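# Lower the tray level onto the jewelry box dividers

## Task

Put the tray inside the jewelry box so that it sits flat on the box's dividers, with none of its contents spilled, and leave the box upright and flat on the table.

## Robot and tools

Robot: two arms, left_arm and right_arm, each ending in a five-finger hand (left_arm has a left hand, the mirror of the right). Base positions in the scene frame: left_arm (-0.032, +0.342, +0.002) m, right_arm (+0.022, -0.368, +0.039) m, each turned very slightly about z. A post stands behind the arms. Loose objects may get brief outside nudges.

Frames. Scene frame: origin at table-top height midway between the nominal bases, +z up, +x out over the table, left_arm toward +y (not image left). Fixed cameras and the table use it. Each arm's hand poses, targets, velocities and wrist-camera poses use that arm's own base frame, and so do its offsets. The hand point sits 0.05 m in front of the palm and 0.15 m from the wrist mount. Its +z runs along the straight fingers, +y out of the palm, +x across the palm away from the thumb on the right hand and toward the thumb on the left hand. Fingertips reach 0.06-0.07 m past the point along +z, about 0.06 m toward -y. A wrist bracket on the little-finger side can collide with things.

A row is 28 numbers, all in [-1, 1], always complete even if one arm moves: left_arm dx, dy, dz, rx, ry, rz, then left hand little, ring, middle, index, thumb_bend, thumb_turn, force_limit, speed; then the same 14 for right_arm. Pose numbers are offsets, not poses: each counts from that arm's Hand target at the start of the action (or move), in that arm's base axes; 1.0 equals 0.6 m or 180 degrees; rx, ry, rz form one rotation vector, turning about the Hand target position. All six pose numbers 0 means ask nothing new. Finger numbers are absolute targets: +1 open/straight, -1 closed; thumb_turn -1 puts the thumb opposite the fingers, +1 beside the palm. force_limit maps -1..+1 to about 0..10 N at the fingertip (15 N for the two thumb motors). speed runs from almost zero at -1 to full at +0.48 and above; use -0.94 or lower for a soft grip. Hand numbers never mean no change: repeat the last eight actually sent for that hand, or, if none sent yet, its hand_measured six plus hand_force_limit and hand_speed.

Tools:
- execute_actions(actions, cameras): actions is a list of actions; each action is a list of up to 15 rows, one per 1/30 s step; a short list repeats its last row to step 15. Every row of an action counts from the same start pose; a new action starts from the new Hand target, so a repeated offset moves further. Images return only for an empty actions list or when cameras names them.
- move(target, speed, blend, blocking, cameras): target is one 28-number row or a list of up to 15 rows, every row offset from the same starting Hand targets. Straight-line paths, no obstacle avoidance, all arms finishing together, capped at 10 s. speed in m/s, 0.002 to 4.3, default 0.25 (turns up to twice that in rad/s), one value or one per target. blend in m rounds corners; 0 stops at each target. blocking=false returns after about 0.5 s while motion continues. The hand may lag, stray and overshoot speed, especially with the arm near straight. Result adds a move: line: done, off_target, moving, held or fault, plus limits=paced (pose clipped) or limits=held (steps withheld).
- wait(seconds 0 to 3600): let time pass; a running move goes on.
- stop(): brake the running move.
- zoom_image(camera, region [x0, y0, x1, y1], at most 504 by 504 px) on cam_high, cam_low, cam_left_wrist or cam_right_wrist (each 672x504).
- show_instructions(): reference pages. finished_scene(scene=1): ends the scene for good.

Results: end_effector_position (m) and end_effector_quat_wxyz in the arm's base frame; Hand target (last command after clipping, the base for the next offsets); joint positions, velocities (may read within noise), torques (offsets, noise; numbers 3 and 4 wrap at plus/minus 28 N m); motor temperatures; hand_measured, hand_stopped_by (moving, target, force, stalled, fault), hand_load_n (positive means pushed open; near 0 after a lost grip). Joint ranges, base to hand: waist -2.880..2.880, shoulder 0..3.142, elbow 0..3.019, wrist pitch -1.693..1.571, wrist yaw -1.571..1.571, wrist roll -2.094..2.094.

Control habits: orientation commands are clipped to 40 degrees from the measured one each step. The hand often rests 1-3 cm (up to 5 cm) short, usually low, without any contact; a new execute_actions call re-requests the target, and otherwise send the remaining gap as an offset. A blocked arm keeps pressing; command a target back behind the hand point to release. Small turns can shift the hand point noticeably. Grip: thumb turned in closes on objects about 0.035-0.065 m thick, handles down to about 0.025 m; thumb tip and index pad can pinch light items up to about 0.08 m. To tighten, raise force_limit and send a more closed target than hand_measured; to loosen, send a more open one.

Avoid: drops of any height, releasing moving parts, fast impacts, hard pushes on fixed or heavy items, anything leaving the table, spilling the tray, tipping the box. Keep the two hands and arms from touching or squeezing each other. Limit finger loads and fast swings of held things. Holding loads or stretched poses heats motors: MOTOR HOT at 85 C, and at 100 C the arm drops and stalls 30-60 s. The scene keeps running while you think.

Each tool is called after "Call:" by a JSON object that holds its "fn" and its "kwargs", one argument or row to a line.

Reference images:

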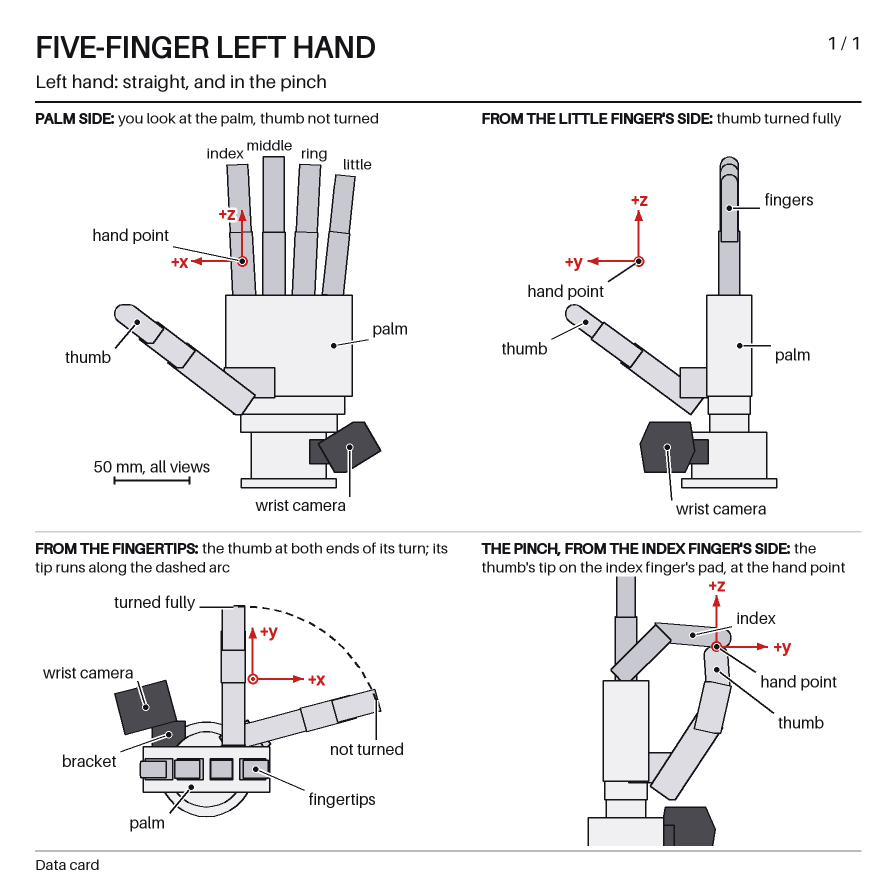

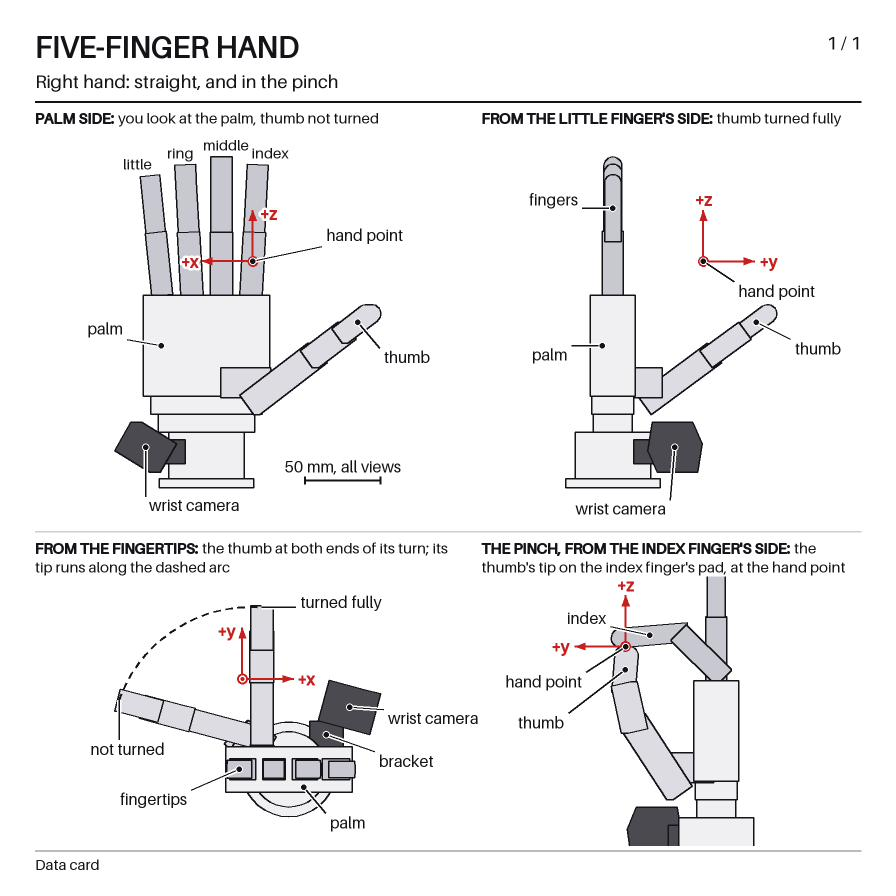

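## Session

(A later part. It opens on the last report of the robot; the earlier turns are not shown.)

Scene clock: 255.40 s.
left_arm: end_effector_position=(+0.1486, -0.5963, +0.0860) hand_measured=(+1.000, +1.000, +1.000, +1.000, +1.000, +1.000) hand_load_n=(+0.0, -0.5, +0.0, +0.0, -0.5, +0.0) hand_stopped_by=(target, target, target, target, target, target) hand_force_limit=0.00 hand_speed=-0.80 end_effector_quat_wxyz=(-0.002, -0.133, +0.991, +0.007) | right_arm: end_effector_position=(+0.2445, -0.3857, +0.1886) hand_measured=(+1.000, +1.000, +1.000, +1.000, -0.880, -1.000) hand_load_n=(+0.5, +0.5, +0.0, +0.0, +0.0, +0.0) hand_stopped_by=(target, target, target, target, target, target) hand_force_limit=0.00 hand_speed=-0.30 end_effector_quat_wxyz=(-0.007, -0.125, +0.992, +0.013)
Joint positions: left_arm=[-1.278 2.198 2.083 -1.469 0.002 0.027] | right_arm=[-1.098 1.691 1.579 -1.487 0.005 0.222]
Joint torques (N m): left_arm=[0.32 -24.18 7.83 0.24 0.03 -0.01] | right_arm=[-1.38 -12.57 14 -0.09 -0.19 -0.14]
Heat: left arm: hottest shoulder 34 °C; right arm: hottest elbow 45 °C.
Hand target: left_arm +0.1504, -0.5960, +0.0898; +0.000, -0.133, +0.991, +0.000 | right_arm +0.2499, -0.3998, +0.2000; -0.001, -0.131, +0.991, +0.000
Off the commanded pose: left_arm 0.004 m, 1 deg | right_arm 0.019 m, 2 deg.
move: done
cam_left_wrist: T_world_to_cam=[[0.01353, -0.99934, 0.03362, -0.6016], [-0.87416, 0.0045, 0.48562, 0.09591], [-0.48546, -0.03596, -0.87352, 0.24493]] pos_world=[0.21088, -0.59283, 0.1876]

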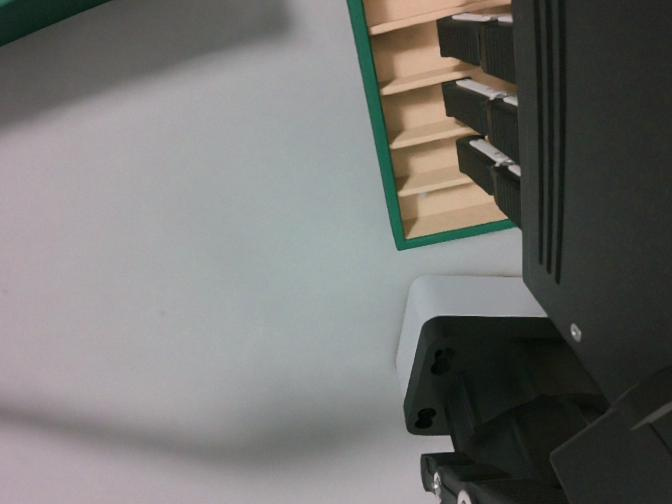

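Call:
{"fn": "move", "kwargs": {
  "target": [
    [0,0,0.013,0,0,0,1,1,1,1,1,1,0,-0.8,0,0,0,0,0,0,1,1,1,1,-0.88,-1,0,-0.3],
    [-0.0075,-0.002,0.013,0,0,0,1,1,1,1,1,1,0,-0.8,0,0,0,0,0,0,1,1,1,1,-0.88,-1,0,-0.3]
  ],
  "speed": 0.05,
  "cameras": ["cam_left_wrist"]
}}

Call:
{"fn": "zoom_image", "kwargs": {
  "camera": "cam_left_wrist",
  "region": [400, 0, 540, 120]
}}

Call:
{"fn": "zoom_image", "kwargs": {
  "camera": "cam_left_wrist",
  "region": [400, 110, 540, 230]
}}

Scene clock: 268.73 s.
left_arm: end_effector_position=(+0.1486, -0.5962, +0.0859) hand_measured=(+1.000, +1.000, +1.000, +1.000, +1.000, +1.000) hand_load_n=(+0.0, +0.0, +0.0, +0.0, -0.5, +0.0) hand_stopped_by=(target, target, target, target, target, target) hand_force_limit=0.00 hand_speed=-0.80 end_effector_quat_wxyz=(-0.002, -0.133, +0.991, +0.007) | right_arm: end_effector_position=(+0.2445, -0.3857, +0.1886) hand_measured=(+1.000, +1.000, +1.000, +1.000, -0.880, -1.000) hand_load_n=(+0.0, +0.0, +0.0, +0.0, +0.0, +0.0) hand_stopped_by=(target, target, target, target, target, target) hand_force_limit=0.00 hand_speed=-0.30 end_effector_quat_wxyz=(-0.007, -0.125, +0.992, +0.013)
Joint positions: left_arm=[-1.278 2.198 2.082 -1.469 0.002 0.027] | right_arm=[-1.098 1.691 1.579 -1.487 0.005 0.222]
Joint torques (N m): left_arm=[-0.26 -24.47 9.05 -0.34 0.03 -0.08] | right_arm=[-1.32 -12.51 14.01 -0.16 -0.19 -0.15]
Heat: left arm: hottest shoulder 33 °C; right arm: hottest elbow 47 °C.
Hand target: left_arm +0.1459, -0.5972, +0.0973; +0.000, -0.133, +0.991, +0.000 | right_arm +0.2499, -0.3998, +0.2000; -0.001, -0.131, +0.991, +0.000
Off the commanded pose: left_arm 0.012 m, 1 deg | right_arm 0.019 m, 2 deg.
move: off_target (left_arm)
cam_left_wrist: T_world_to_cam=[[0.01355, -0.99935, 0.03326, -0.60144], [-0.87411, 0.00431, 0.4857, 0.09573], [-0.48553, -0.03565, -0.87349, 0.24499]] pos_world=[0.21078, -0.59273, 0.1875]

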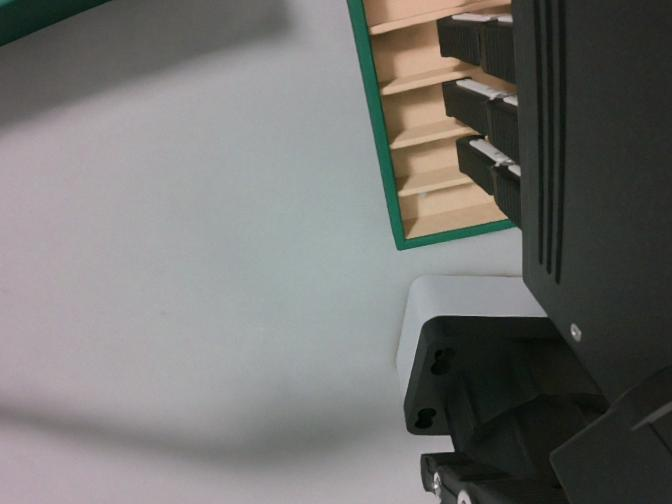

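Scaled by 3.600 from the camera's image (finer frame: 960x720).

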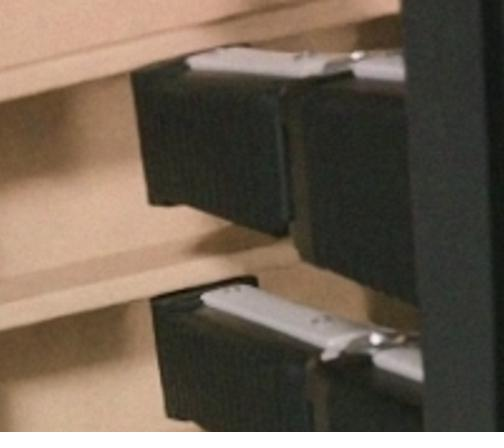

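Scaled by 3.600 from the camera's image (finer frame: 960x720).

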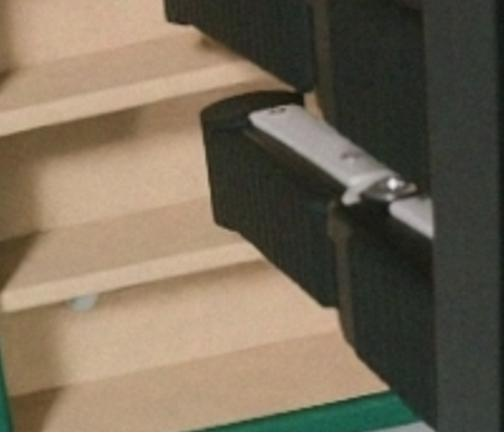

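Call:
{"fn": "move", "kwargs": {
  "target": [
    [0,0,0.035,0,0,0,1,1,1,1,1,1,0,-0.8,0,0,0,0,0,0,1,1,1,1,-0.88,-1,0,-0.3],
    [0.0,0.0,0.01,0,0,0,1,1,1,1,1,1,0,-0.8,0,0,0,0,0,0,1,1,1,1,-0.88,-1,0,-0.3]
  ],
  "speed": 0.08,
  "cameras": ["cam_left_wrist"]
}}

Call:
{"fn": "zoom_image", "kwargs": {
  "camera": "cam_left_wrist",
  "region": [400, 0, 540, 120]
}}

Call:
{"fn": "zoom_image", "kwargs": {
  "camera": "cam_left_wrist",
  "region": [400, 110, 540, 230]
}}

Scene clock: 271.57 s.
left_arm: end_effector_position=(+0.1463, -0.5885, +0.0884) hand_measured=(+1.000, +1.000, +1.000, +1.000, +1.000, +1.000) hand_load_n=(+0.0, +0.0, +0.0, +0.0, +0.0, +0.0) hand_stopped_by=(target, target, target, target, target, target) hand_force_limit=0.00 hand_speed=-0.80 end_effector_quat_wxyz=(-0.004, -0.133, +0.991, +0.021) | right_arm: end_effector_position=(+0.2445, -0.3857, +0.1886) hand_measured=(+1.000, +1.000, +1.000, +1.000, -0.880, -1.000) hand_load_n=(+0.0, +0.0, +0.0, +0.0, +0.0, +0.0) hand_stopped_by=(target, target, target, target, target, target) hand_force_limit=0.00 hand_speed=-0.30 end_effector_quat_wxyz=(-0.007, -0.125, +0.992, +0.013)
Joint positions: left_arm=[-1.278 2.197 2.082 -1.499 0.002 0.027] | right_arm=[-1.098 1.691 1.579 -1.487 0.005 0.222]
Joint torques (N m): left_arm=[-0.26 -24.59 10.03 0.17 0.04 -0.08] | right_arm=[-1.2 -12.69 13.91 -0.06 -0.21 -0.16]
Heat: left arm: hottest shoulder 33 °C; right arm: hottest elbow 47 °C.
Hand target: left_arm +0.1459, -0.5972, +0.1033; +0.000, -0.133, +0.991, +0.000 | right_arm +0.2499, -0.3998, +0.2000; -0.001, -0.131, +0.991, +0.000
Off the commanded pose: left_arm 0.017 m, 2 deg | right_arm 0.019 m, 2 deg.
move: off_target (left_arm)
cam_left_wrist: T_world_to_cam=[[0.01377, -0.99989, 0.00509, -0.59171], [-0.86992, -0.00947, 0.4931, 0.08315], [-0.493, -0.01121, -0.86996, 0.26153]] pos_world=[0.20941, -0.58792, 0.18952]

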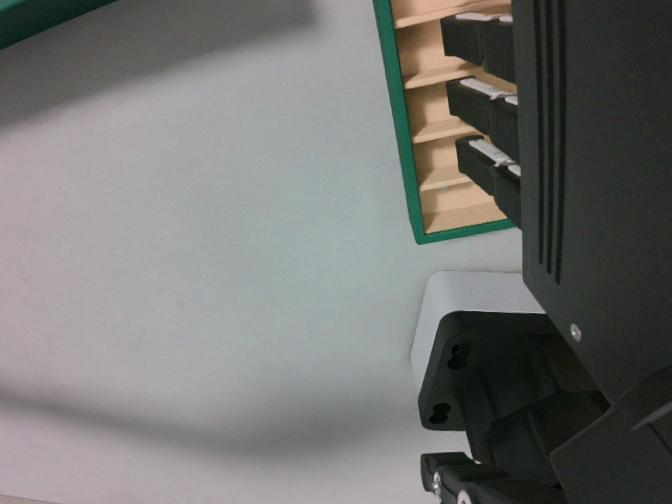

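Scaled by 3.600 from the camera's image (finer frame: 960x720).

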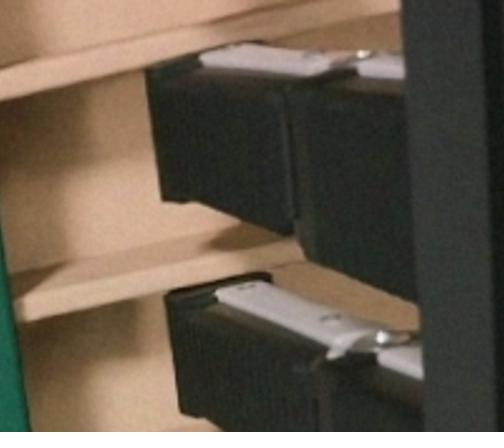

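Scaled by 3.600 from the camera's image (finer frame: 960x720).

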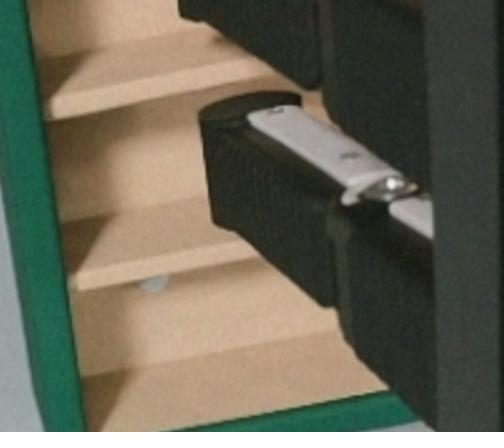

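Call:
{"fn": "move", "kwargs": {
  "target": [
    [0,0,0.07,0,0,0,1,1,1,1,1,1,0,-0.8,0,0,0,0,0,0,1,1,1,1,-0.88,-1,0,-0.3]
  ],
  "speed": 0.08,
  "cameras": ["cam_left_wrist"]
}}

Call:
{"fn": "zoom_image", "kwargs": {
  "camera": "cam_left_wrist",
  "region": [380, 0, 540, 240]
}}

Scene clock: 276.13 s.
left_arm: end_effector_position=(+0.1451, -0.5845, +0.1217) hand_measured=(+1.000, +1.000, +1.000, +1.000, +1.000, +1.000) hand_load_n=(+0.0, +0.0, +0.0, +0.0, +0.0, +0.0) hand_stopped_by=(target, target, target, target, target, target) hand_force_limit=0.00 hand_speed=-0.80 end_effector_quat_wxyz=(-0.005, -0.133, +0.991, +0.027) | right_arm: end_effector_position=(+0.2445, -0.3857, +0.1886) hand_measured=(+1.000, +1.000, +1.000, +1.000, -0.880, -1.000) hand_load_n=(+0.0, +0.0, +0.0, +0.0, +0.0, +0.0) hand_stopped_by=(target, target, target, target, target, target) hand_force_limit=0.00 hand_speed=-0.30 end_effector_quat_wxyz=(-0.007, -0.125, +0.992, +0.013)
Joint positions: left_arm=[-1.278 2.185 2.146 -1.587 0.002 0.027] | right_arm=[-1.098 1.691 1.579 -1.487 0.005 0.222]
Joint torques (N m): left_arm=[-0.26 -24.12 13.07 -0.35 0.04 -0.08] | right_arm=[-1.08 -12.28 13.98 -0.02 -0.21 -0.15]
Heat: left arm: hottest shoulder 33 °C; right arm: hottest elbow 48 °C.
Hand target: left_arm +0.1459, -0.5972, +0.1455; +0.000, -0.133, +0.991, +0.000 | right_arm +0.2499, -0.3998, +0.2000; -0.001, -0.131, +0.991, +0.000
Off the commanded pose: left_arm 0.027 m, 3 deg | right_arm 0.019 m, 2 deg.
move: off_target (left_arm)
cam_left_wrist: T_world_to_cam=[[0.01374, -0.99989, -0.00637, -0.58654], [-0.86824, -0.01509, 0.49591, 0.06181], [-0.49595, -0.00129, -0.86835, 0.29599]] pos_world=[0.20852, -0.58516, 0.22263]

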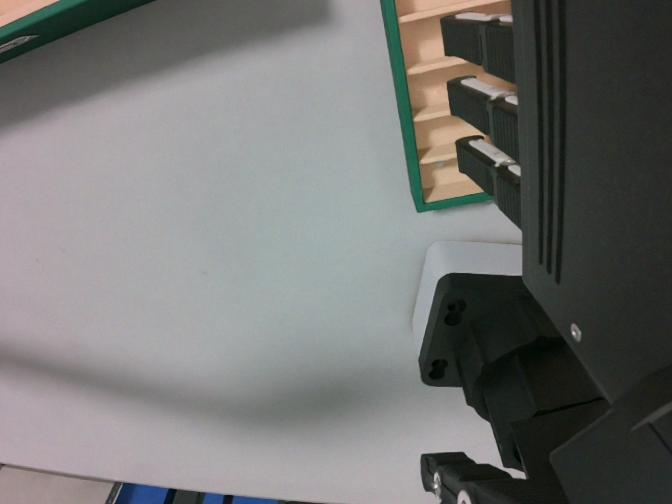

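Scaled by 2.100 from the camera's image (finer frame: 960x720).

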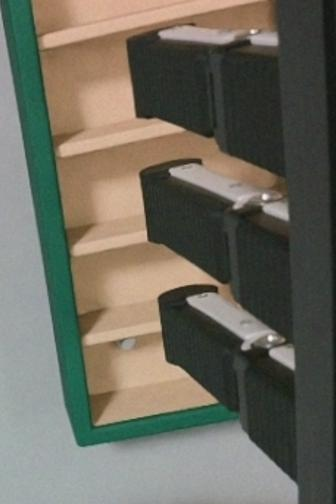

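Call:
{"fn": "move", "kwargs": {
  "target": [-0.016,-0.008,-0.02,0,0,0,-1,1,1,1,1,1,0,-0.3,0,0,0,0,0,0,1,1,1,1,-0.88,-1,0,-0.3],
  "speed": 0.08,
  "cameras": ["cam_left_wrist"]
}}

Call:
{"fn": "zoom_image", "kwargs": {
  "camera": "cam_left_wrist",
  "region": [380, 0, 540, 240]
}}

Scene clock: 279.53 s.
left_arm: end_effector_position=(+0.1375, -0.5892, +0.1210) hand_measured=(-1.000, +1.000, +1.000, +1.000, +1.000, +1.000) hand_load_n=(+0.5, +0.0, +0.0, +0.0, +0.0, +0.0) hand_stopped_by=(target, target, target, target, target, target) hand_force_limit=0.00 hand_speed=-0.30 end_effector_quat_wxyz=(-0.004, -0.131, +0.991, +0.023) | right_arm: end_effector_position=(+0.2445, -0.3857, +0.1886) hand_measured=(+1.000, +1.000, +1.000, +1.000, -0.880, -1.000) hand_load_n=(+0.0, +0.0, +0.0, +0.0, +0.0, +0.0) hand_stopped_by=(target, target, target, target, target, target) hand_force_limit=0.00 hand_speed=-0.30 end_effector_quat_wxyz=(-0.007, -0.125, +0.992, +0.013)
Joint positions: left_arm=[-1.291 2.185 2.146 -1.578 0.002 0.017] | right_arm=[-1.098 1.691 1.579 -1.487 0.005 0.222]
Joint torques (N m): left_arm=[-0.44 -23.36 11.69 0.16 0.05 -0.14] | right_arm=[-1.44 -12.45 13.97 -0.12 -0.22 -0.16]
Heat: left arm: hottest shoulder 34 °C; right arm: hottest elbow 48 °C.
Hand target: left_arm +0.1363, -0.6020, +0.1335; +0.000, -0.133, +0.991, +0.000 | right_arm +0.2499, -0.3998, +0.2000; -0.001, -0.131, +0.991, +0.000
Off the commanded pose: left_arm 0.018 m, 3 deg | right_arm 0.019 m, 2 deg.
move: off_target (left_arm)
cam_left_wrist: T_world_to_cam=[[0.01028, -0.99994, 0.0023, -0.59168], [-0.8698, -0.00781, 0.49334, 0.06023], [-0.4933, -0.00707, -0.86983, 0.28796]] pos_world=[0.20052, -0.58914, 0.22213]

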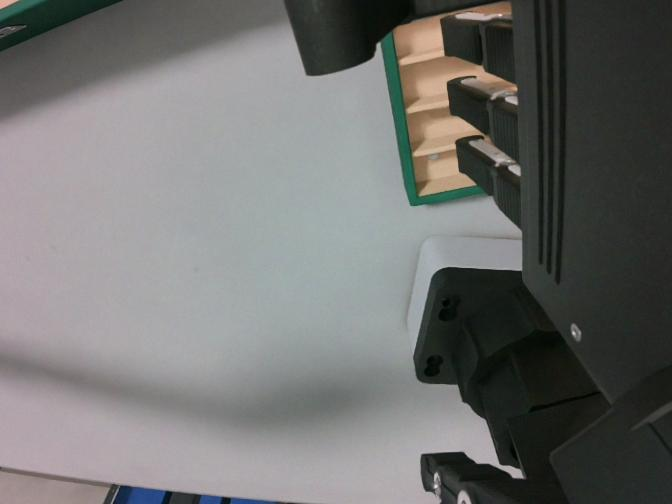

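Scaled by 2.100 from the camera's image (finer frame: 960x720).

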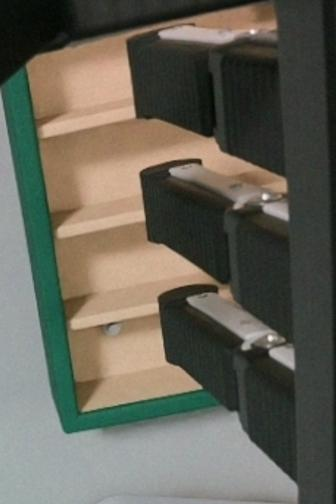

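Call:
{"fn": "move", "kwargs": {
  "target": [0.0193,0.0052,-0.03,0,0,0,-1,1,1,1,1,1,0,-0.3,0,0,0,0,0,0,1,1,1,1,-0.88,-1,0,-0.3],
  "speed": 0.08,
  "cameras": ["cam_left_wrist"]
}}

Call:
{"fn": "zoom_image", "kwargs": {
  "camera": "cam_left_wrist",
  "region": [380, 0, 540, 240]
}}

Scene clock: 286.50 s.
left_arm: end_effector_position=(+0.1430, -0.5997, +0.1181) hand_measured=(-1.000, +1.000, +1.000, +1.000, +1.000, +1.000) hand_load_n=(+0.0, +0.0, +0.0, +0.0, +0.0, +0.0) hand_stopped_by=(target, target, target, target, target, target) hand_force_limit=0.00 hand_speed=-0.30 end_effector_quat_wxyz=(-0.001, -0.133, +0.991, +0.001) | right_arm: end_effector_position=(+0.2445, -0.3857, +0.1886) hand_measured=(+1.000, +1.000, +1.000, +1.000, -0.880, -1.000) hand_load_n=(+0.0, +0.0, +0.0, +0.0, +0.0, +0.0) hand_stopped_by=(target, target, target, target, target, target) hand_force_limit=0.00 hand_speed=-0.30 end_effector_quat_wxyz=(-0.007, -0.125, +0.992, +0.013)
Joint positions: left_arm=[-1.287 2.185 2.146 -1.535 0.002 0.017] | right_arm=[-1.098 1.691 1.579 -1.487 0.005 0.222]
Joint torques (N m): left_arm=[0.73 -23 8.13 0.23 0.03 0.05] | right_arm=[-0.91 -12.75 14.08 -0.09 -0.18 -0.15]
Motor temperatures (°C): left_arm=[22 34 31 20 19 21] | right_arm=[22 31 49 20 22 25]
Heat: left arm: hottest shoulder 34 °C; right arm: hottest elbow 49 °C.
Hand target: left_arm +0.1479, -0.5989, +0.1155; +0.000, -0.133, +0.991, +0.000 | right_arm +0.2499, -0.3998, +0.2000; -0.001, -0.131, +0.991, +0.000
Off the commanded pose: left_arm 0.006 m, 0 deg | right_arm 0.019 m, 2 deg.
move: done
cam_left_wrist: T_world_to_cam=[[0.01381, -0.99894, 0.04381, -0.60703], [-0.87582, 0.00906, 0.48256, 0.07871], [-0.48245, -0.04503, -0.87477, 0.26439]] pos_world=[0.20487, -0.5952, 0.21989]

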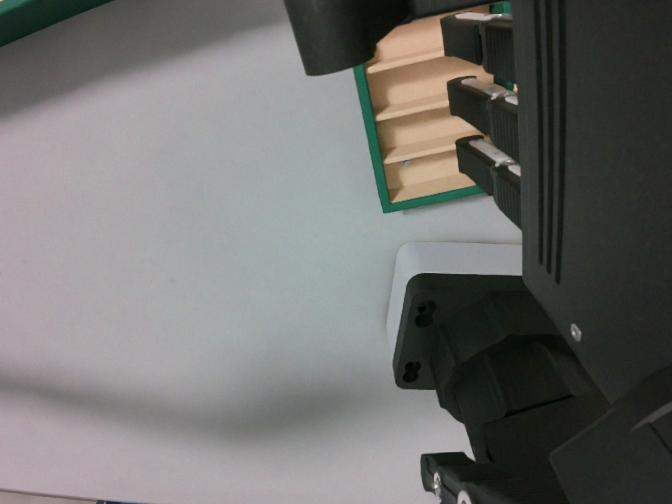

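Scaled by 2.100 from the camera's image (finer frame: 960x720).

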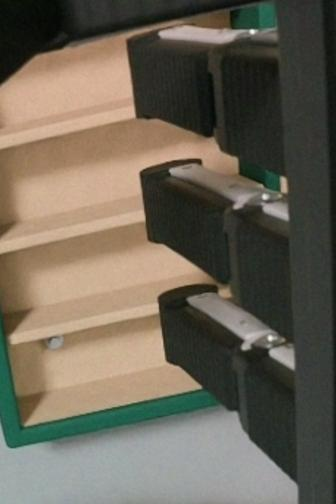

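Call:
{"fn": "move", "kwargs": {
  "target": [0.0105,0.0028,-0.01,0,0,0,-1,1,1,1,1,1,0,-0.3,0,0,0,0,0,0,1,1,1,1,-0.88,-1,0,-0.3],
  "speed": 0.08,
  "cameras": ["cam_left_wrist"]
}}

Call:
{"fn": "zoom_image", "kwargs": {
  "camera": "cam_left_wrist",
  "region": [360, 0, 540, 240]
}}

Scene clock: 292.63 s.
left_arm: end_effector_position=(+0.1490, -0.5977, +0.1126) hand_measured=(-1.000, +1.000, +1.000, +1.000, +1.000, +1.000) hand_load_n=(+0.0, +0.0, +0.0, +0.0, +0.0, +0.0) hand_stopped_by=(target, target, target, target, target, target) hand_force_limit=0.00 hand_speed=-0.30 end_effector_quat_wxyz=(-0.001, -0.134, +0.991, +0.001) | right_arm: end_effector_position=(+0.2445, -0.3857, +0.1886) hand_measured=(+1.000, +1.000, +1.000, +1.000, -0.880, -1.000) hand_load_n=(+0.0, +0.0, +0.0, +0.0, +0.0, +0.0) hand_stopped_by=(target, target, target, target, target, target) hand_force_limit=0.00 hand_speed=-0.30 end_effector_quat_wxyz=(-0.007, -0.125, +0.992, +0.013)
Joint positions: left_arm=[-1.278 2.185 2.132 -1.521 0.002 0.024] | right_arm=[-1.098 1.691 1.579 -1.487 0.005 0.222]
Joint torques (N m): left_arm=[0.73 -22.89 8.29 0.25 0.04 0.08] | right_arm=[-1.14 -12.45 14.05 -0.06 -0.18 -0.14]
Heat: left arm: hottest shoulder 34 °C; right arm: hottest elbow 50 °C.
Hand target: left_arm +0.1542, -0.5972, +0.1095; +0.000, -0.133, +0.991, +0.000 | right_arm +0.2499, -0.3998, +0.2000; -0.001, -0.131, +0.991, +0.000
Off the commanded pose: left_arm 0.006 m, 0 deg | right_arm 0.019 m, 2 deg.
move: done
cam_left_wrist: T_world_to_cam=[[0.01614, -0.99891, 0.04381, -0.60524], [-0.87586, 0.00701, 0.48252, 0.0854], [-0.4823, -0.04615, -0.87479, 0.26188]] pos_world=[0.21087, -0.59309, 0.21439]

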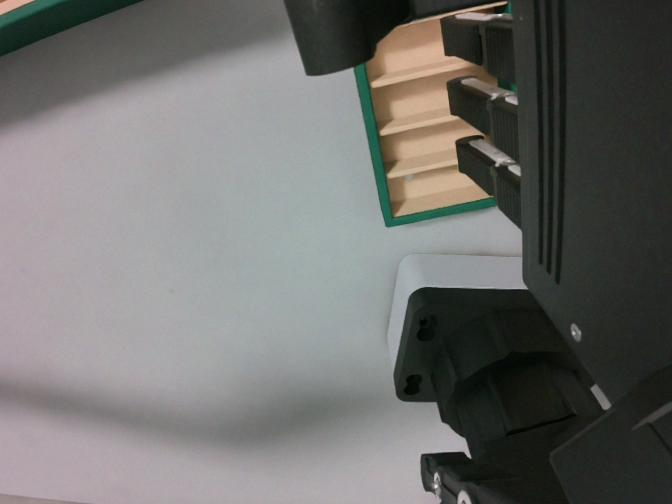

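Scaled by 2.100 from the camera's image (finer frame: 960x720).

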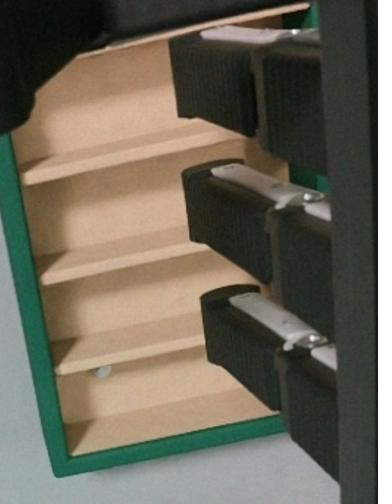

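Call:
{"fn": "move", "kwargs": {
  "target": [0,0,-0.045,0,0,0,-1,1,1,1,1,1,0,-0.3,0,0,0,0,0,0,1,1,1,1,-0.88,-1,0,-0.3],
  "speed": 0.05,
  "cameras": ["cam_left_wrist"]
}}

Call:
{"fn": "zoom_image", "kwargs": {
  "camera": "cam_left_wrist",
  "region": [360, 0, 540, 240]
}}

Scene clock: 297.30 s.
left_arm: end_effector_position=(+0.1492, -0.5984, +0.0899) hand_measured=(-1.000, +1.000, +1.000, +1.000, +1.000, +1.000) hand_load_n=(+0.0, +0.0, +0.0, +0.0, +0.0, +0.0) hand_stopped_by=(target, target, target, target, target, target) hand_force_limit=0.00 hand_speed=-0.30 end_effector_quat_wxyz=(+0.000, -0.134, +0.991, -0.002) | right_arm: end_effector_position=(+0.2445, -0.3857, +0.1886) hand_measured=(+1.000, +1.000, +1.000, +1.000, -0.880, -1.000) hand_load_n=(+0.0, +0.0, +0.0, +0.0, +0.0, +0.0) hand_stopped_by=(target, target, target, target, target, target) hand_force_limit=0.00 hand_speed=-0.30 end_effector_quat_wxyz=(-0.007, -0.125, +0.992, +0.013)
Joint positions: left_arm=[-1.278 2.187 2.077 -1.456 0.002 0.024] | right_arm=[-1.098 1.691 1.579 -1.487 0.005 0.222]
Joint torques (N m): left_arm=[0.73 -22.36 8.1 0.27 0.04 0.07] | right_arm=[-1.49 -12.28 13.96 0.02 -0.2 -0.14]
Heat: left arm: hottest shoulder 34 °C; right arm: hottest elbow 50 °C.
Hand target: left_arm +0.1542, -0.5971, +0.0825; +0.000, -0.133, +0.991, +0.000 | right_arm +0.2499, -0.3998, +0.2000; -0.001, -0.131, +0.991, +0.000
Off the commanded pose: left_arm 0.009 m, 0 deg | right_arm 0.019 m, 2 deg.
move: done
cam_left_wrist: T_world_to_cam=[[0.01561, -0.99857, 0.05109, -0.60531], [-0.87689, 0.01088, 0.48057, 0.09919], [-0.48044, -0.0523, -0.87547, 0.23819]] pos_world=[0.21086, -0.59307, 0.19179]

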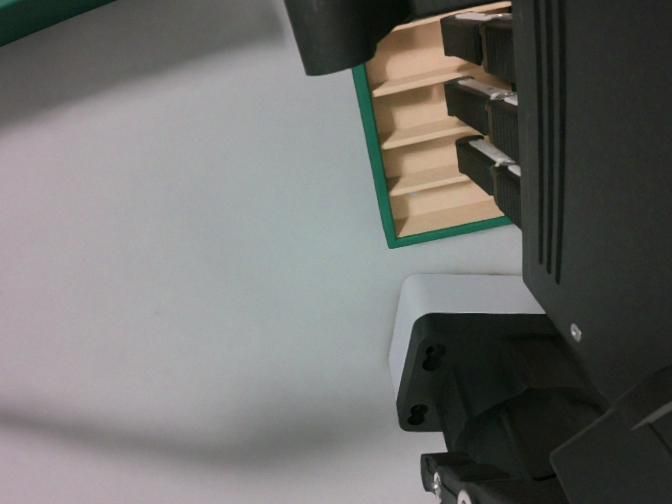

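Scaled by 2.100 from the camera's image (finer frame: 960x720).

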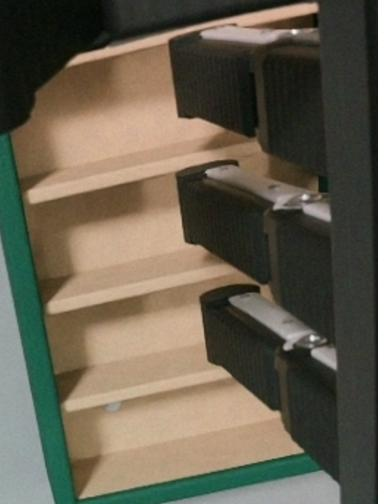

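Call:
{"fn": "zoom_image", "kwargs": {
  "camera": "cam_left_wrist",
  "region": [430, 60, 530, 140]
}}

Call:
{"fn": "zoom_image", "kwargs": {
  "camera": "cam_left_wrist",
  "region": [430, 0, 530, 80]
}}

Call:
{"fn": "zoom_image", "kwargs": {
  "camera": "cam_left_wrist",
  "region": [440, 120, 540, 200]
}}

Scaled by 5.040 from the camera's image (finer frame: 960x720).

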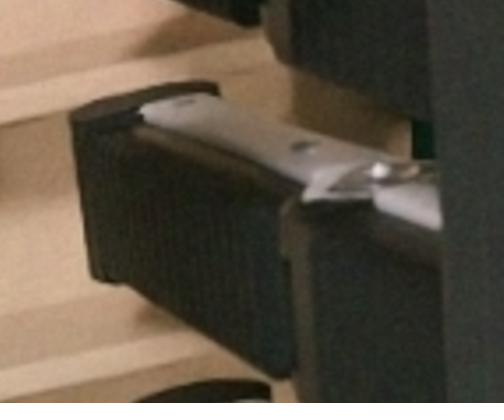

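Scaled by 5.040 from the camera's image (finer frame: 960x720).

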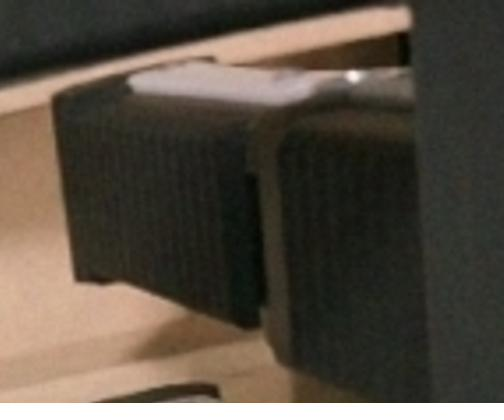

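Scaled by 5.040 from the camera's image (finer frame: 960x720).

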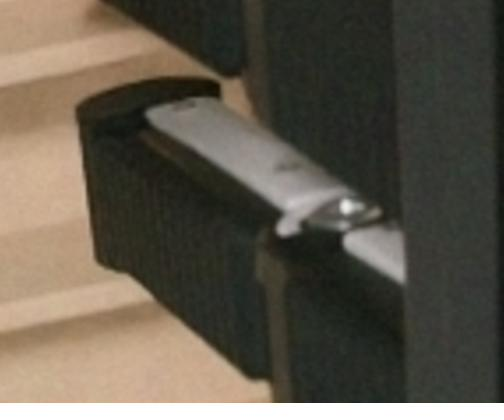

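Call:
{"fn": "wait", "kwargs": {
  "seconds": 0.1,
  "cameras": ["all"]
}}

Call:
{"fn": "zoom_image", "kwargs": {
  "camera": "cam_high",
  "region": [410, 90, 490, 170]
}}

Call:
{"fn": "zoom_image", "kwargs": {
  "camera": "cam_low",
  "region": [260, 210, 330, 260]
}}

Call:
{"fn": "zoom_image", "kwargs": {
  "camera": "cam_right_wrist",
  "region": [200, 0, 672, 504]
}}

Scene clock: 305.70 s.
left_arm: end_effector_position=(+0.1493, -0.5985, +0.0899) hand_measured=(-1.000, +1.000, +1.000, +1.000, +1.000, +1.000) hand_load_n=(+0.0, +0.0, +0.0, +0.0, +0.0, +0.0) hand_stopped_by=(target, target, target, target, target, target) hand_force_limit=0.00 hand_speed=-0.30 end_effector_quat_wxyz=(+0.000, -0.134, +0.991, -0.003) | right_arm: end_effector_position=(+0.2445, -0.3857, +0.1886) hand_measured=(+1.000, +1.000, +1.000, +1.000, -0.880, -1.000) hand_load_n=(+0.0, +0.0, +0.5, +0.0, +0.0, +0.0) hand_stopped_by=(target, target, target, target, target, target) hand_force_limit=0.00 hand_speed=-0.30 end_effector_quat_wxyz=(-0.007, -0.125, +0.992, +0.013)
Joint positions: left_arm=[-1.278 2.187 2.077 -1.456 0.002 0.024] | right_arm=[-1.098 1.691 1.579 -1.487 0.005 0.222]
Joint torques (N m): left_arm=[0.73 -22.3 8.12 0.27 0.04 0.07] | right_arm=[-1.14 -12.34 13.96 -0.14 -0.19 -0.15]
Heat: left arm: hottest shoulder 35 °C; right arm: hottest elbow 51 °C.
Hand target: left_arm +0.1542, -0.5972, +0.0825; +0.000, -0.133, +0.991, +0.000 | right_arm +0.2499, -0.3998, +0.2000; -0.001, -0.131, +0.991, +0.000
Off the commanded pose: left_arm 0.009 m, 0 deg | right_arm 0.019 m, 2 deg.
wait: 0.10 s; at rest from the start
cam_left_wrist: T_world_to_cam=[[0.01559, -0.99855, 0.05145, -0.60547], [-0.87693, 0.01107, 0.48048, 0.09933], [-0.48036, -0.0526, -0.87549, 0.23799]] pos_world=[0.21086, -0.59317, 0.19179]
cam_right_wrist: T_world_to_cam=[[-0.47213, 0.8813, -0.02014, 0.46321], [0.76627, 0.42159, 0.48487, -0.1127], [0.43581, 0.21349, -0.87435, 0.25276]] pos_world=[0.1949, -0.41468, 0.28497]

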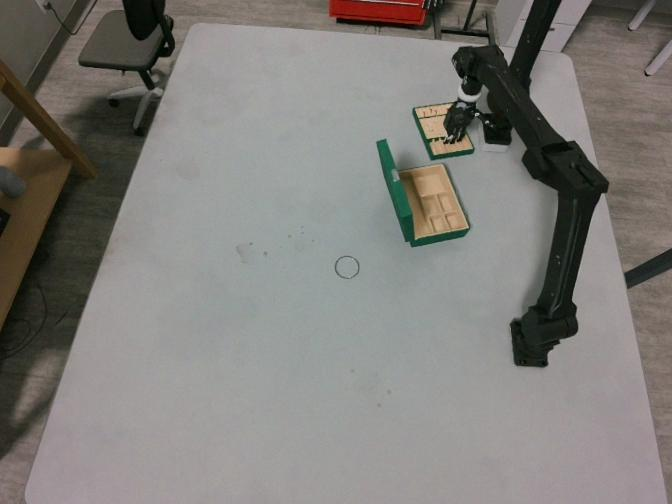

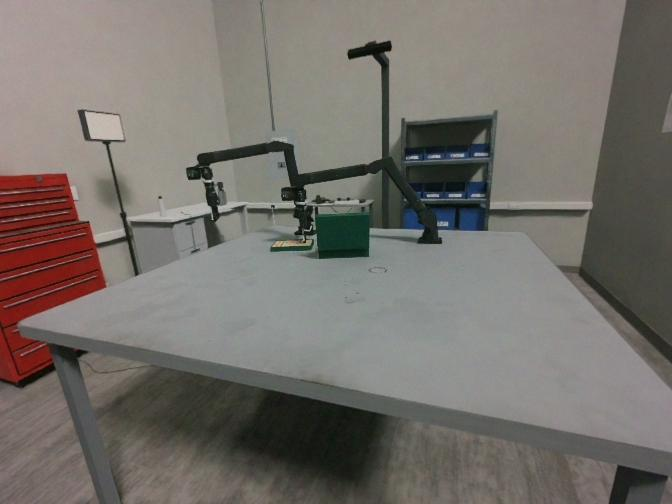

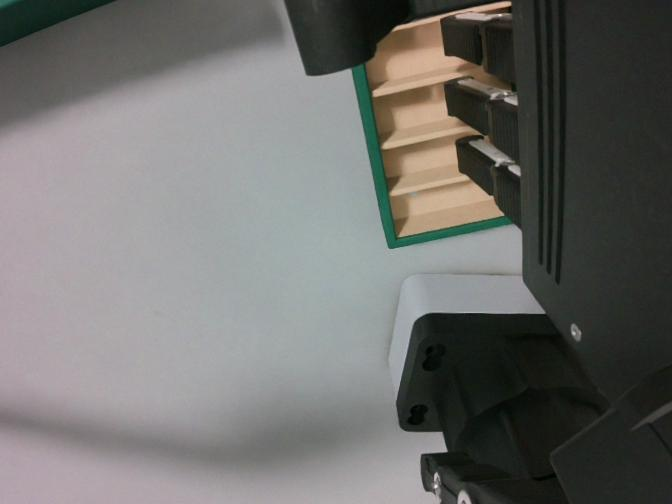

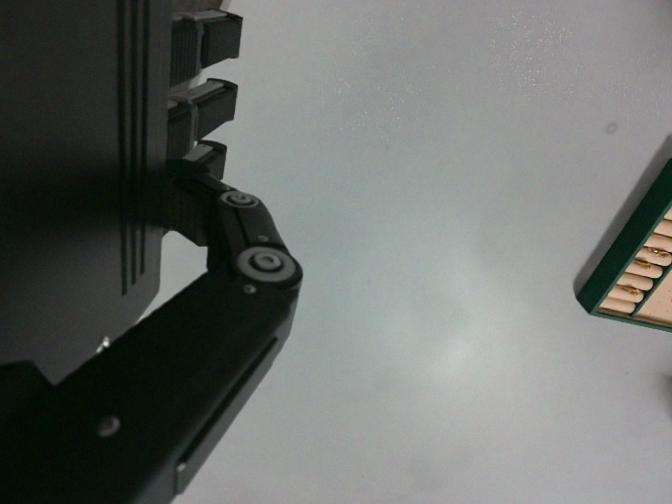

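Scaled by 6.300 from the camera's image (finer frame: 960x720).

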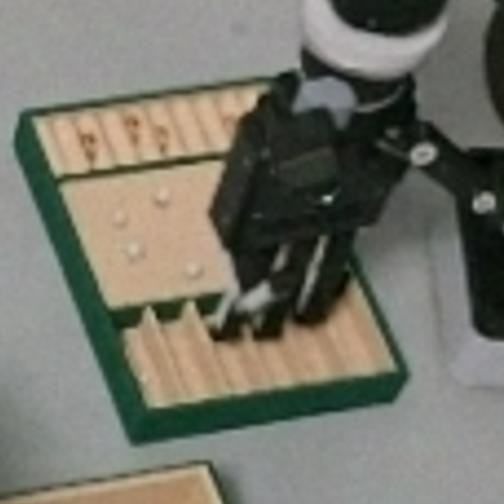

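Scaled by 7.200 from the camera's image (finer frame: 960x720).

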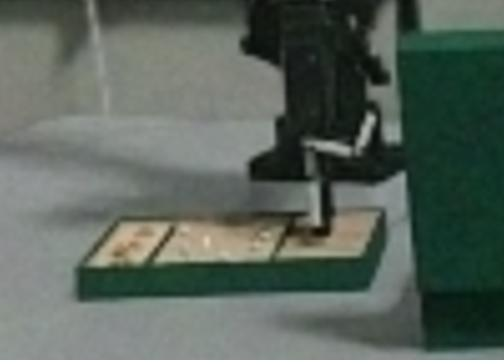

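Scaled by 1.000.

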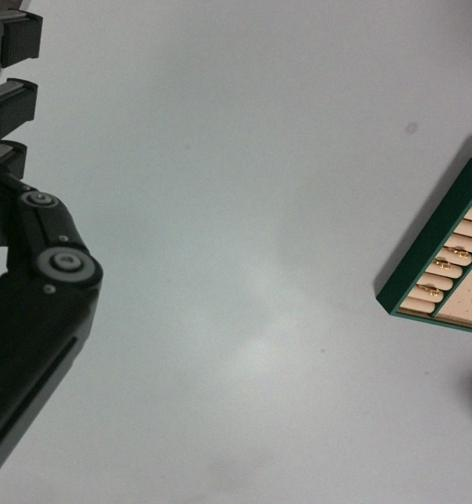

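Call:
{"fn": "zoom_image", "kwargs": {
  "camera": "cam_high",
  "region": [425, 125, 480, 165]
}}

Scaled by 9.164 from the camera's image (finer frame: 960x720).

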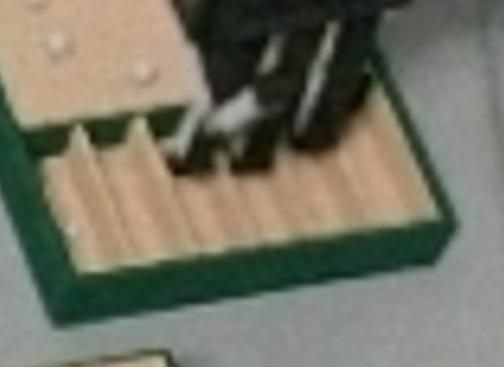

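Call:
{"fn": "move", "kwargs": {
  "target": [0,0,-0.015,0,0,0,-1,1,1,1,1,1,0,-0.3,0,0,0,0,0,0,1,1,1,1,-0.88,-1,0,-0.3],
  "speed": 0.05,
  "cameras": ["cam_left_wrist","cam_high"]
}}

Call:
{"fn": "zoom_image", "kwargs": {
  "camera": "cam_left_wrist",
  "region": [360, 0, 540, 240]
}}

Call:
{"fn": "zoom_image", "kwargs": {
  "camera": "cam_high",
  "region": [425, 125, 480, 165]
}}

Scene clock: 312.30 s.
left_arm: end_effector_position=(+0.1496, -0.5996, +0.0884) hand_measured=(-1.000, +1.000, +1.000, +1.000, +1.000, +1.000) hand_load_n=(+0.0, +0.0, -2.5, +0.0, +0.0, +0.0) hand_stopped_by=(target, target, target, target, target, target) hand_force_limit=0.00 hand_speed=-0.30 end_effector_quat_wxyz=(+0.000, -0.134, +0.991, -0.006) | right_arm: end_effector_position=(+0.2445, -0.3857, +0.1886) hand_measured=(+1.000, +1.000, +1.000, +1.000, -0.880, -1.000) hand_load_n=(+0.0, +0.0, +0.0, +0.0, +0.0, +0.0) hand_stopped_by=(target, target, target, target, target, target) hand_force_limit=0.00 hand_speed=-0.30 end_effector_quat_wxyz=(-0.007, -0.125, +0.992, +0.013)
Joint positions: left_arm=[-1.278 2.185 2.071 -1.445 0.002 0.025] | right_arm=[-1.098 1.691 1.579 -1.487 0.005 0.222]
Joint torques (N m): left_arm=[0.73 -22.01 7.04 0.57 0.04 0.06] | right_arm=[-1.32 -12.92 14.01 -0.06 -0.19 -0.16]
Heat: left arm: hottest shoulder 35 °C; right arm: hottest elbow 51 °C.
Hand target: left_arm +0.1541, -0.5971, +0.0734; +0.000, -0.133, +0.991, +0.000 | right_arm +0.2499, -0.3998, +0.2000; -0.001, -0.131, +0.991, +0.000
Off the commanded pose: left_arm 0.016 m, 1 deg | right_arm 0.019 m, 2 deg.
move: off_target (left_arm)
cam_left_wrist: T_world_to_cam=[[0.01515, -0.99822, 0.05773, -0.60678], [-0.87783, 0.01437, 0.47876, 0.10265], [-0.47873, -0.05793, -0.87605, 0.23343]] pos_world=[0.21105, -0.59365, 0.19038]
Images, in order (width x height): cam_high 672x504, cam_left_wrist 672x504.

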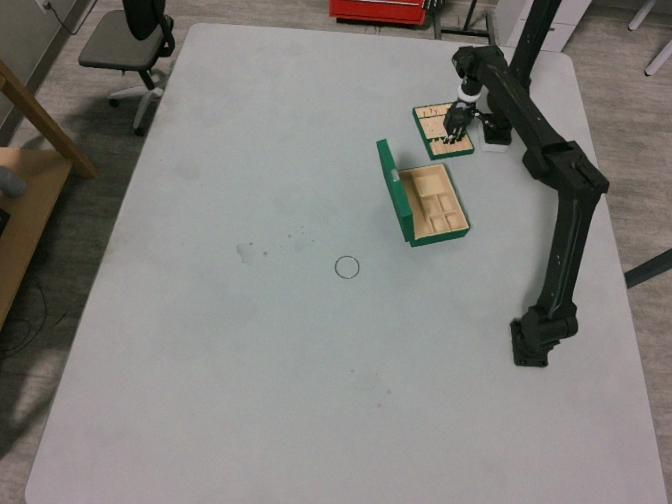

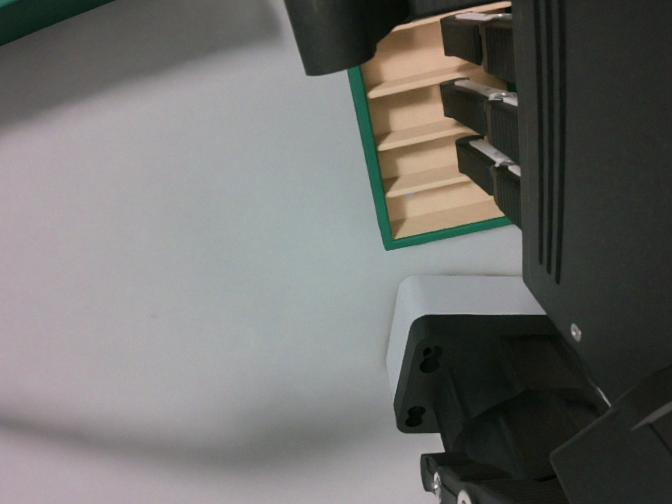

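Scaled by 2.100 from the camera's image (finer frame: 960x720).

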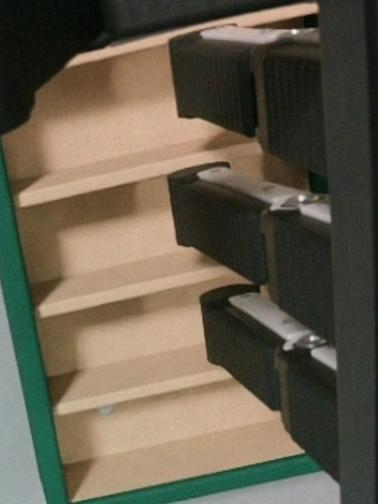

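Scaled by 9.164 from the camera's image (finer frame: 960x720).

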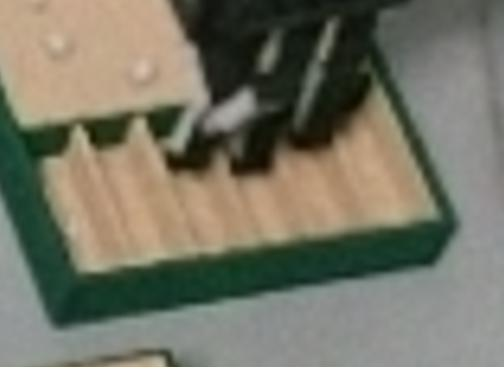

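Call:
{"fn": "move", "kwargs": {
  "target": [
    [0,0,0.06,0,0,0,-1,1,1,1,1,1,0,-0.3,0,0,0,0,0,0,1,1,1,1,-0.88,-1,0,-0.3],
    [-0.0203,-0.0055,0.06,0,0,0,-1,1,-1,1,1,1,0,-0.3,0,0,0,0,0,0,1,1,1,1,-0.88,-1,0,-0.3],
    [-0.0203,-0.0055,0.04,0,0,0,-1,1,-1,1,1,1,0,-0.3,0,0,0,0,0,0,1,1,1,1,-0.88,-1,0,-0.3]
  ],
  "speed": 0.08,
  "cameras": ["cam_left_wrist","cam_high"]
}}

Call:
{"fn": "zoom_image", "kwargs": {
  "camera": "cam_left_wrist",
  "region": [360, 0, 540, 240]
}}

Scene clock: 327.93 s.
left_arm: end_effector_position=(+0.1437, -0.5897, +0.0925) hand_measured=(-1.000, +1.000, -1.000, +1.000, +1.000, +1.000) hand_load_n=(+0.0, +0.0, +0.0, +0.0, +0.0, +0.0) hand_stopped_by=(target, target, target, target, target, target) hand_force_limit=0.00 hand_speed=-0.30 end_effector_quat_wxyz=(-0.003, -0.132, +0.991, +0.015) | right_arm: end_effector_position=(+0.2445, -0.3857, +0.1886) hand_measured=(+1.000, +1.000, +1.000, +1.000, -0.880, -1.000) hand_load_n=(+0.0, +0.0, +0.0, +0.0, +0.5, +0.0) hand_stopped_by=(target, target, target, target, target, target) hand_force_limit=0.00 hand_speed=-0.30 end_effector_quat_wxyz=(-0.007, -0.125, +0.992, +0.013)
Joint positions: left_arm=[-1.282 2.185 2.074 -1.49 0.002 0.024] | right_arm=[-1.098 1.691 1.579 -1.487 0.005 0.222]
Joint torques (N m): left_arm=[-0.5 -22.65 10.78 0.23 0.05 -0.13] | right_arm=[-1.32 -12.57 14.04 -0.02 -0.19 -0.15]
Heat: left arm: hottest shoulder 35 °C; right arm: hottest elbow 52 °C.
Hand target: left_arm +0.1420, -0.6005, +0.0976; +0.000, -0.133, +0.991, +0.000 | right_arm +0.2499, -0.3998, +0.2000; -0.001, -0.131, +0.991, +0.000
Off the commanded pose: left_arm 0.012 m, 2 deg | right_arm 0.019 m, 2 deg.
move: off_target (left_arm); target 2's new numbers were sent with left_arm's hand 0.021 m and 2 deg from that target
cam_left_wrist: T_world_to_cam=[[0.0118, -0.99977, 0.01806, -0.59379], [-0.87212, -0.00145, 0.48929, 0.08418], [-0.48915, -0.02153, -0.87193, 0.25734]] pos_world=[0.2063, -0.58799, 0.19392]
Images, in order (width x height): cam_high 672x504, cam_left_wrist 672x504.

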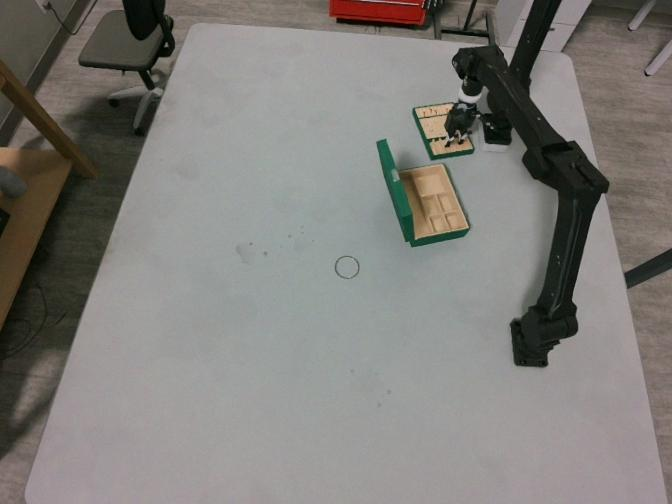

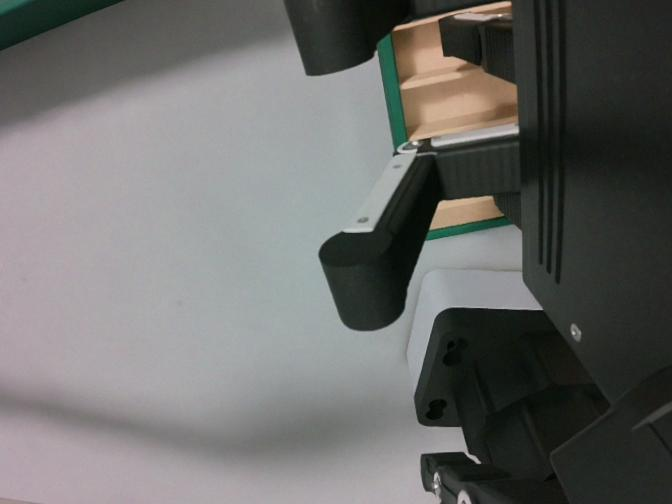

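Scaled by 2.100 from the camera's image (finer frame: 960x720).

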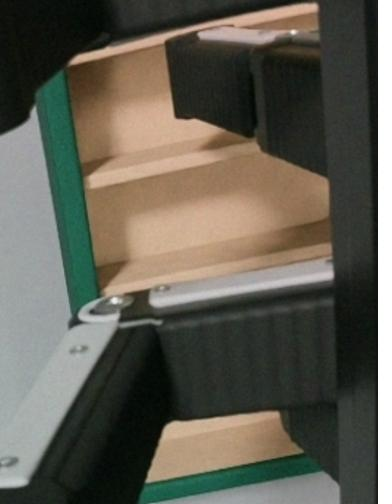

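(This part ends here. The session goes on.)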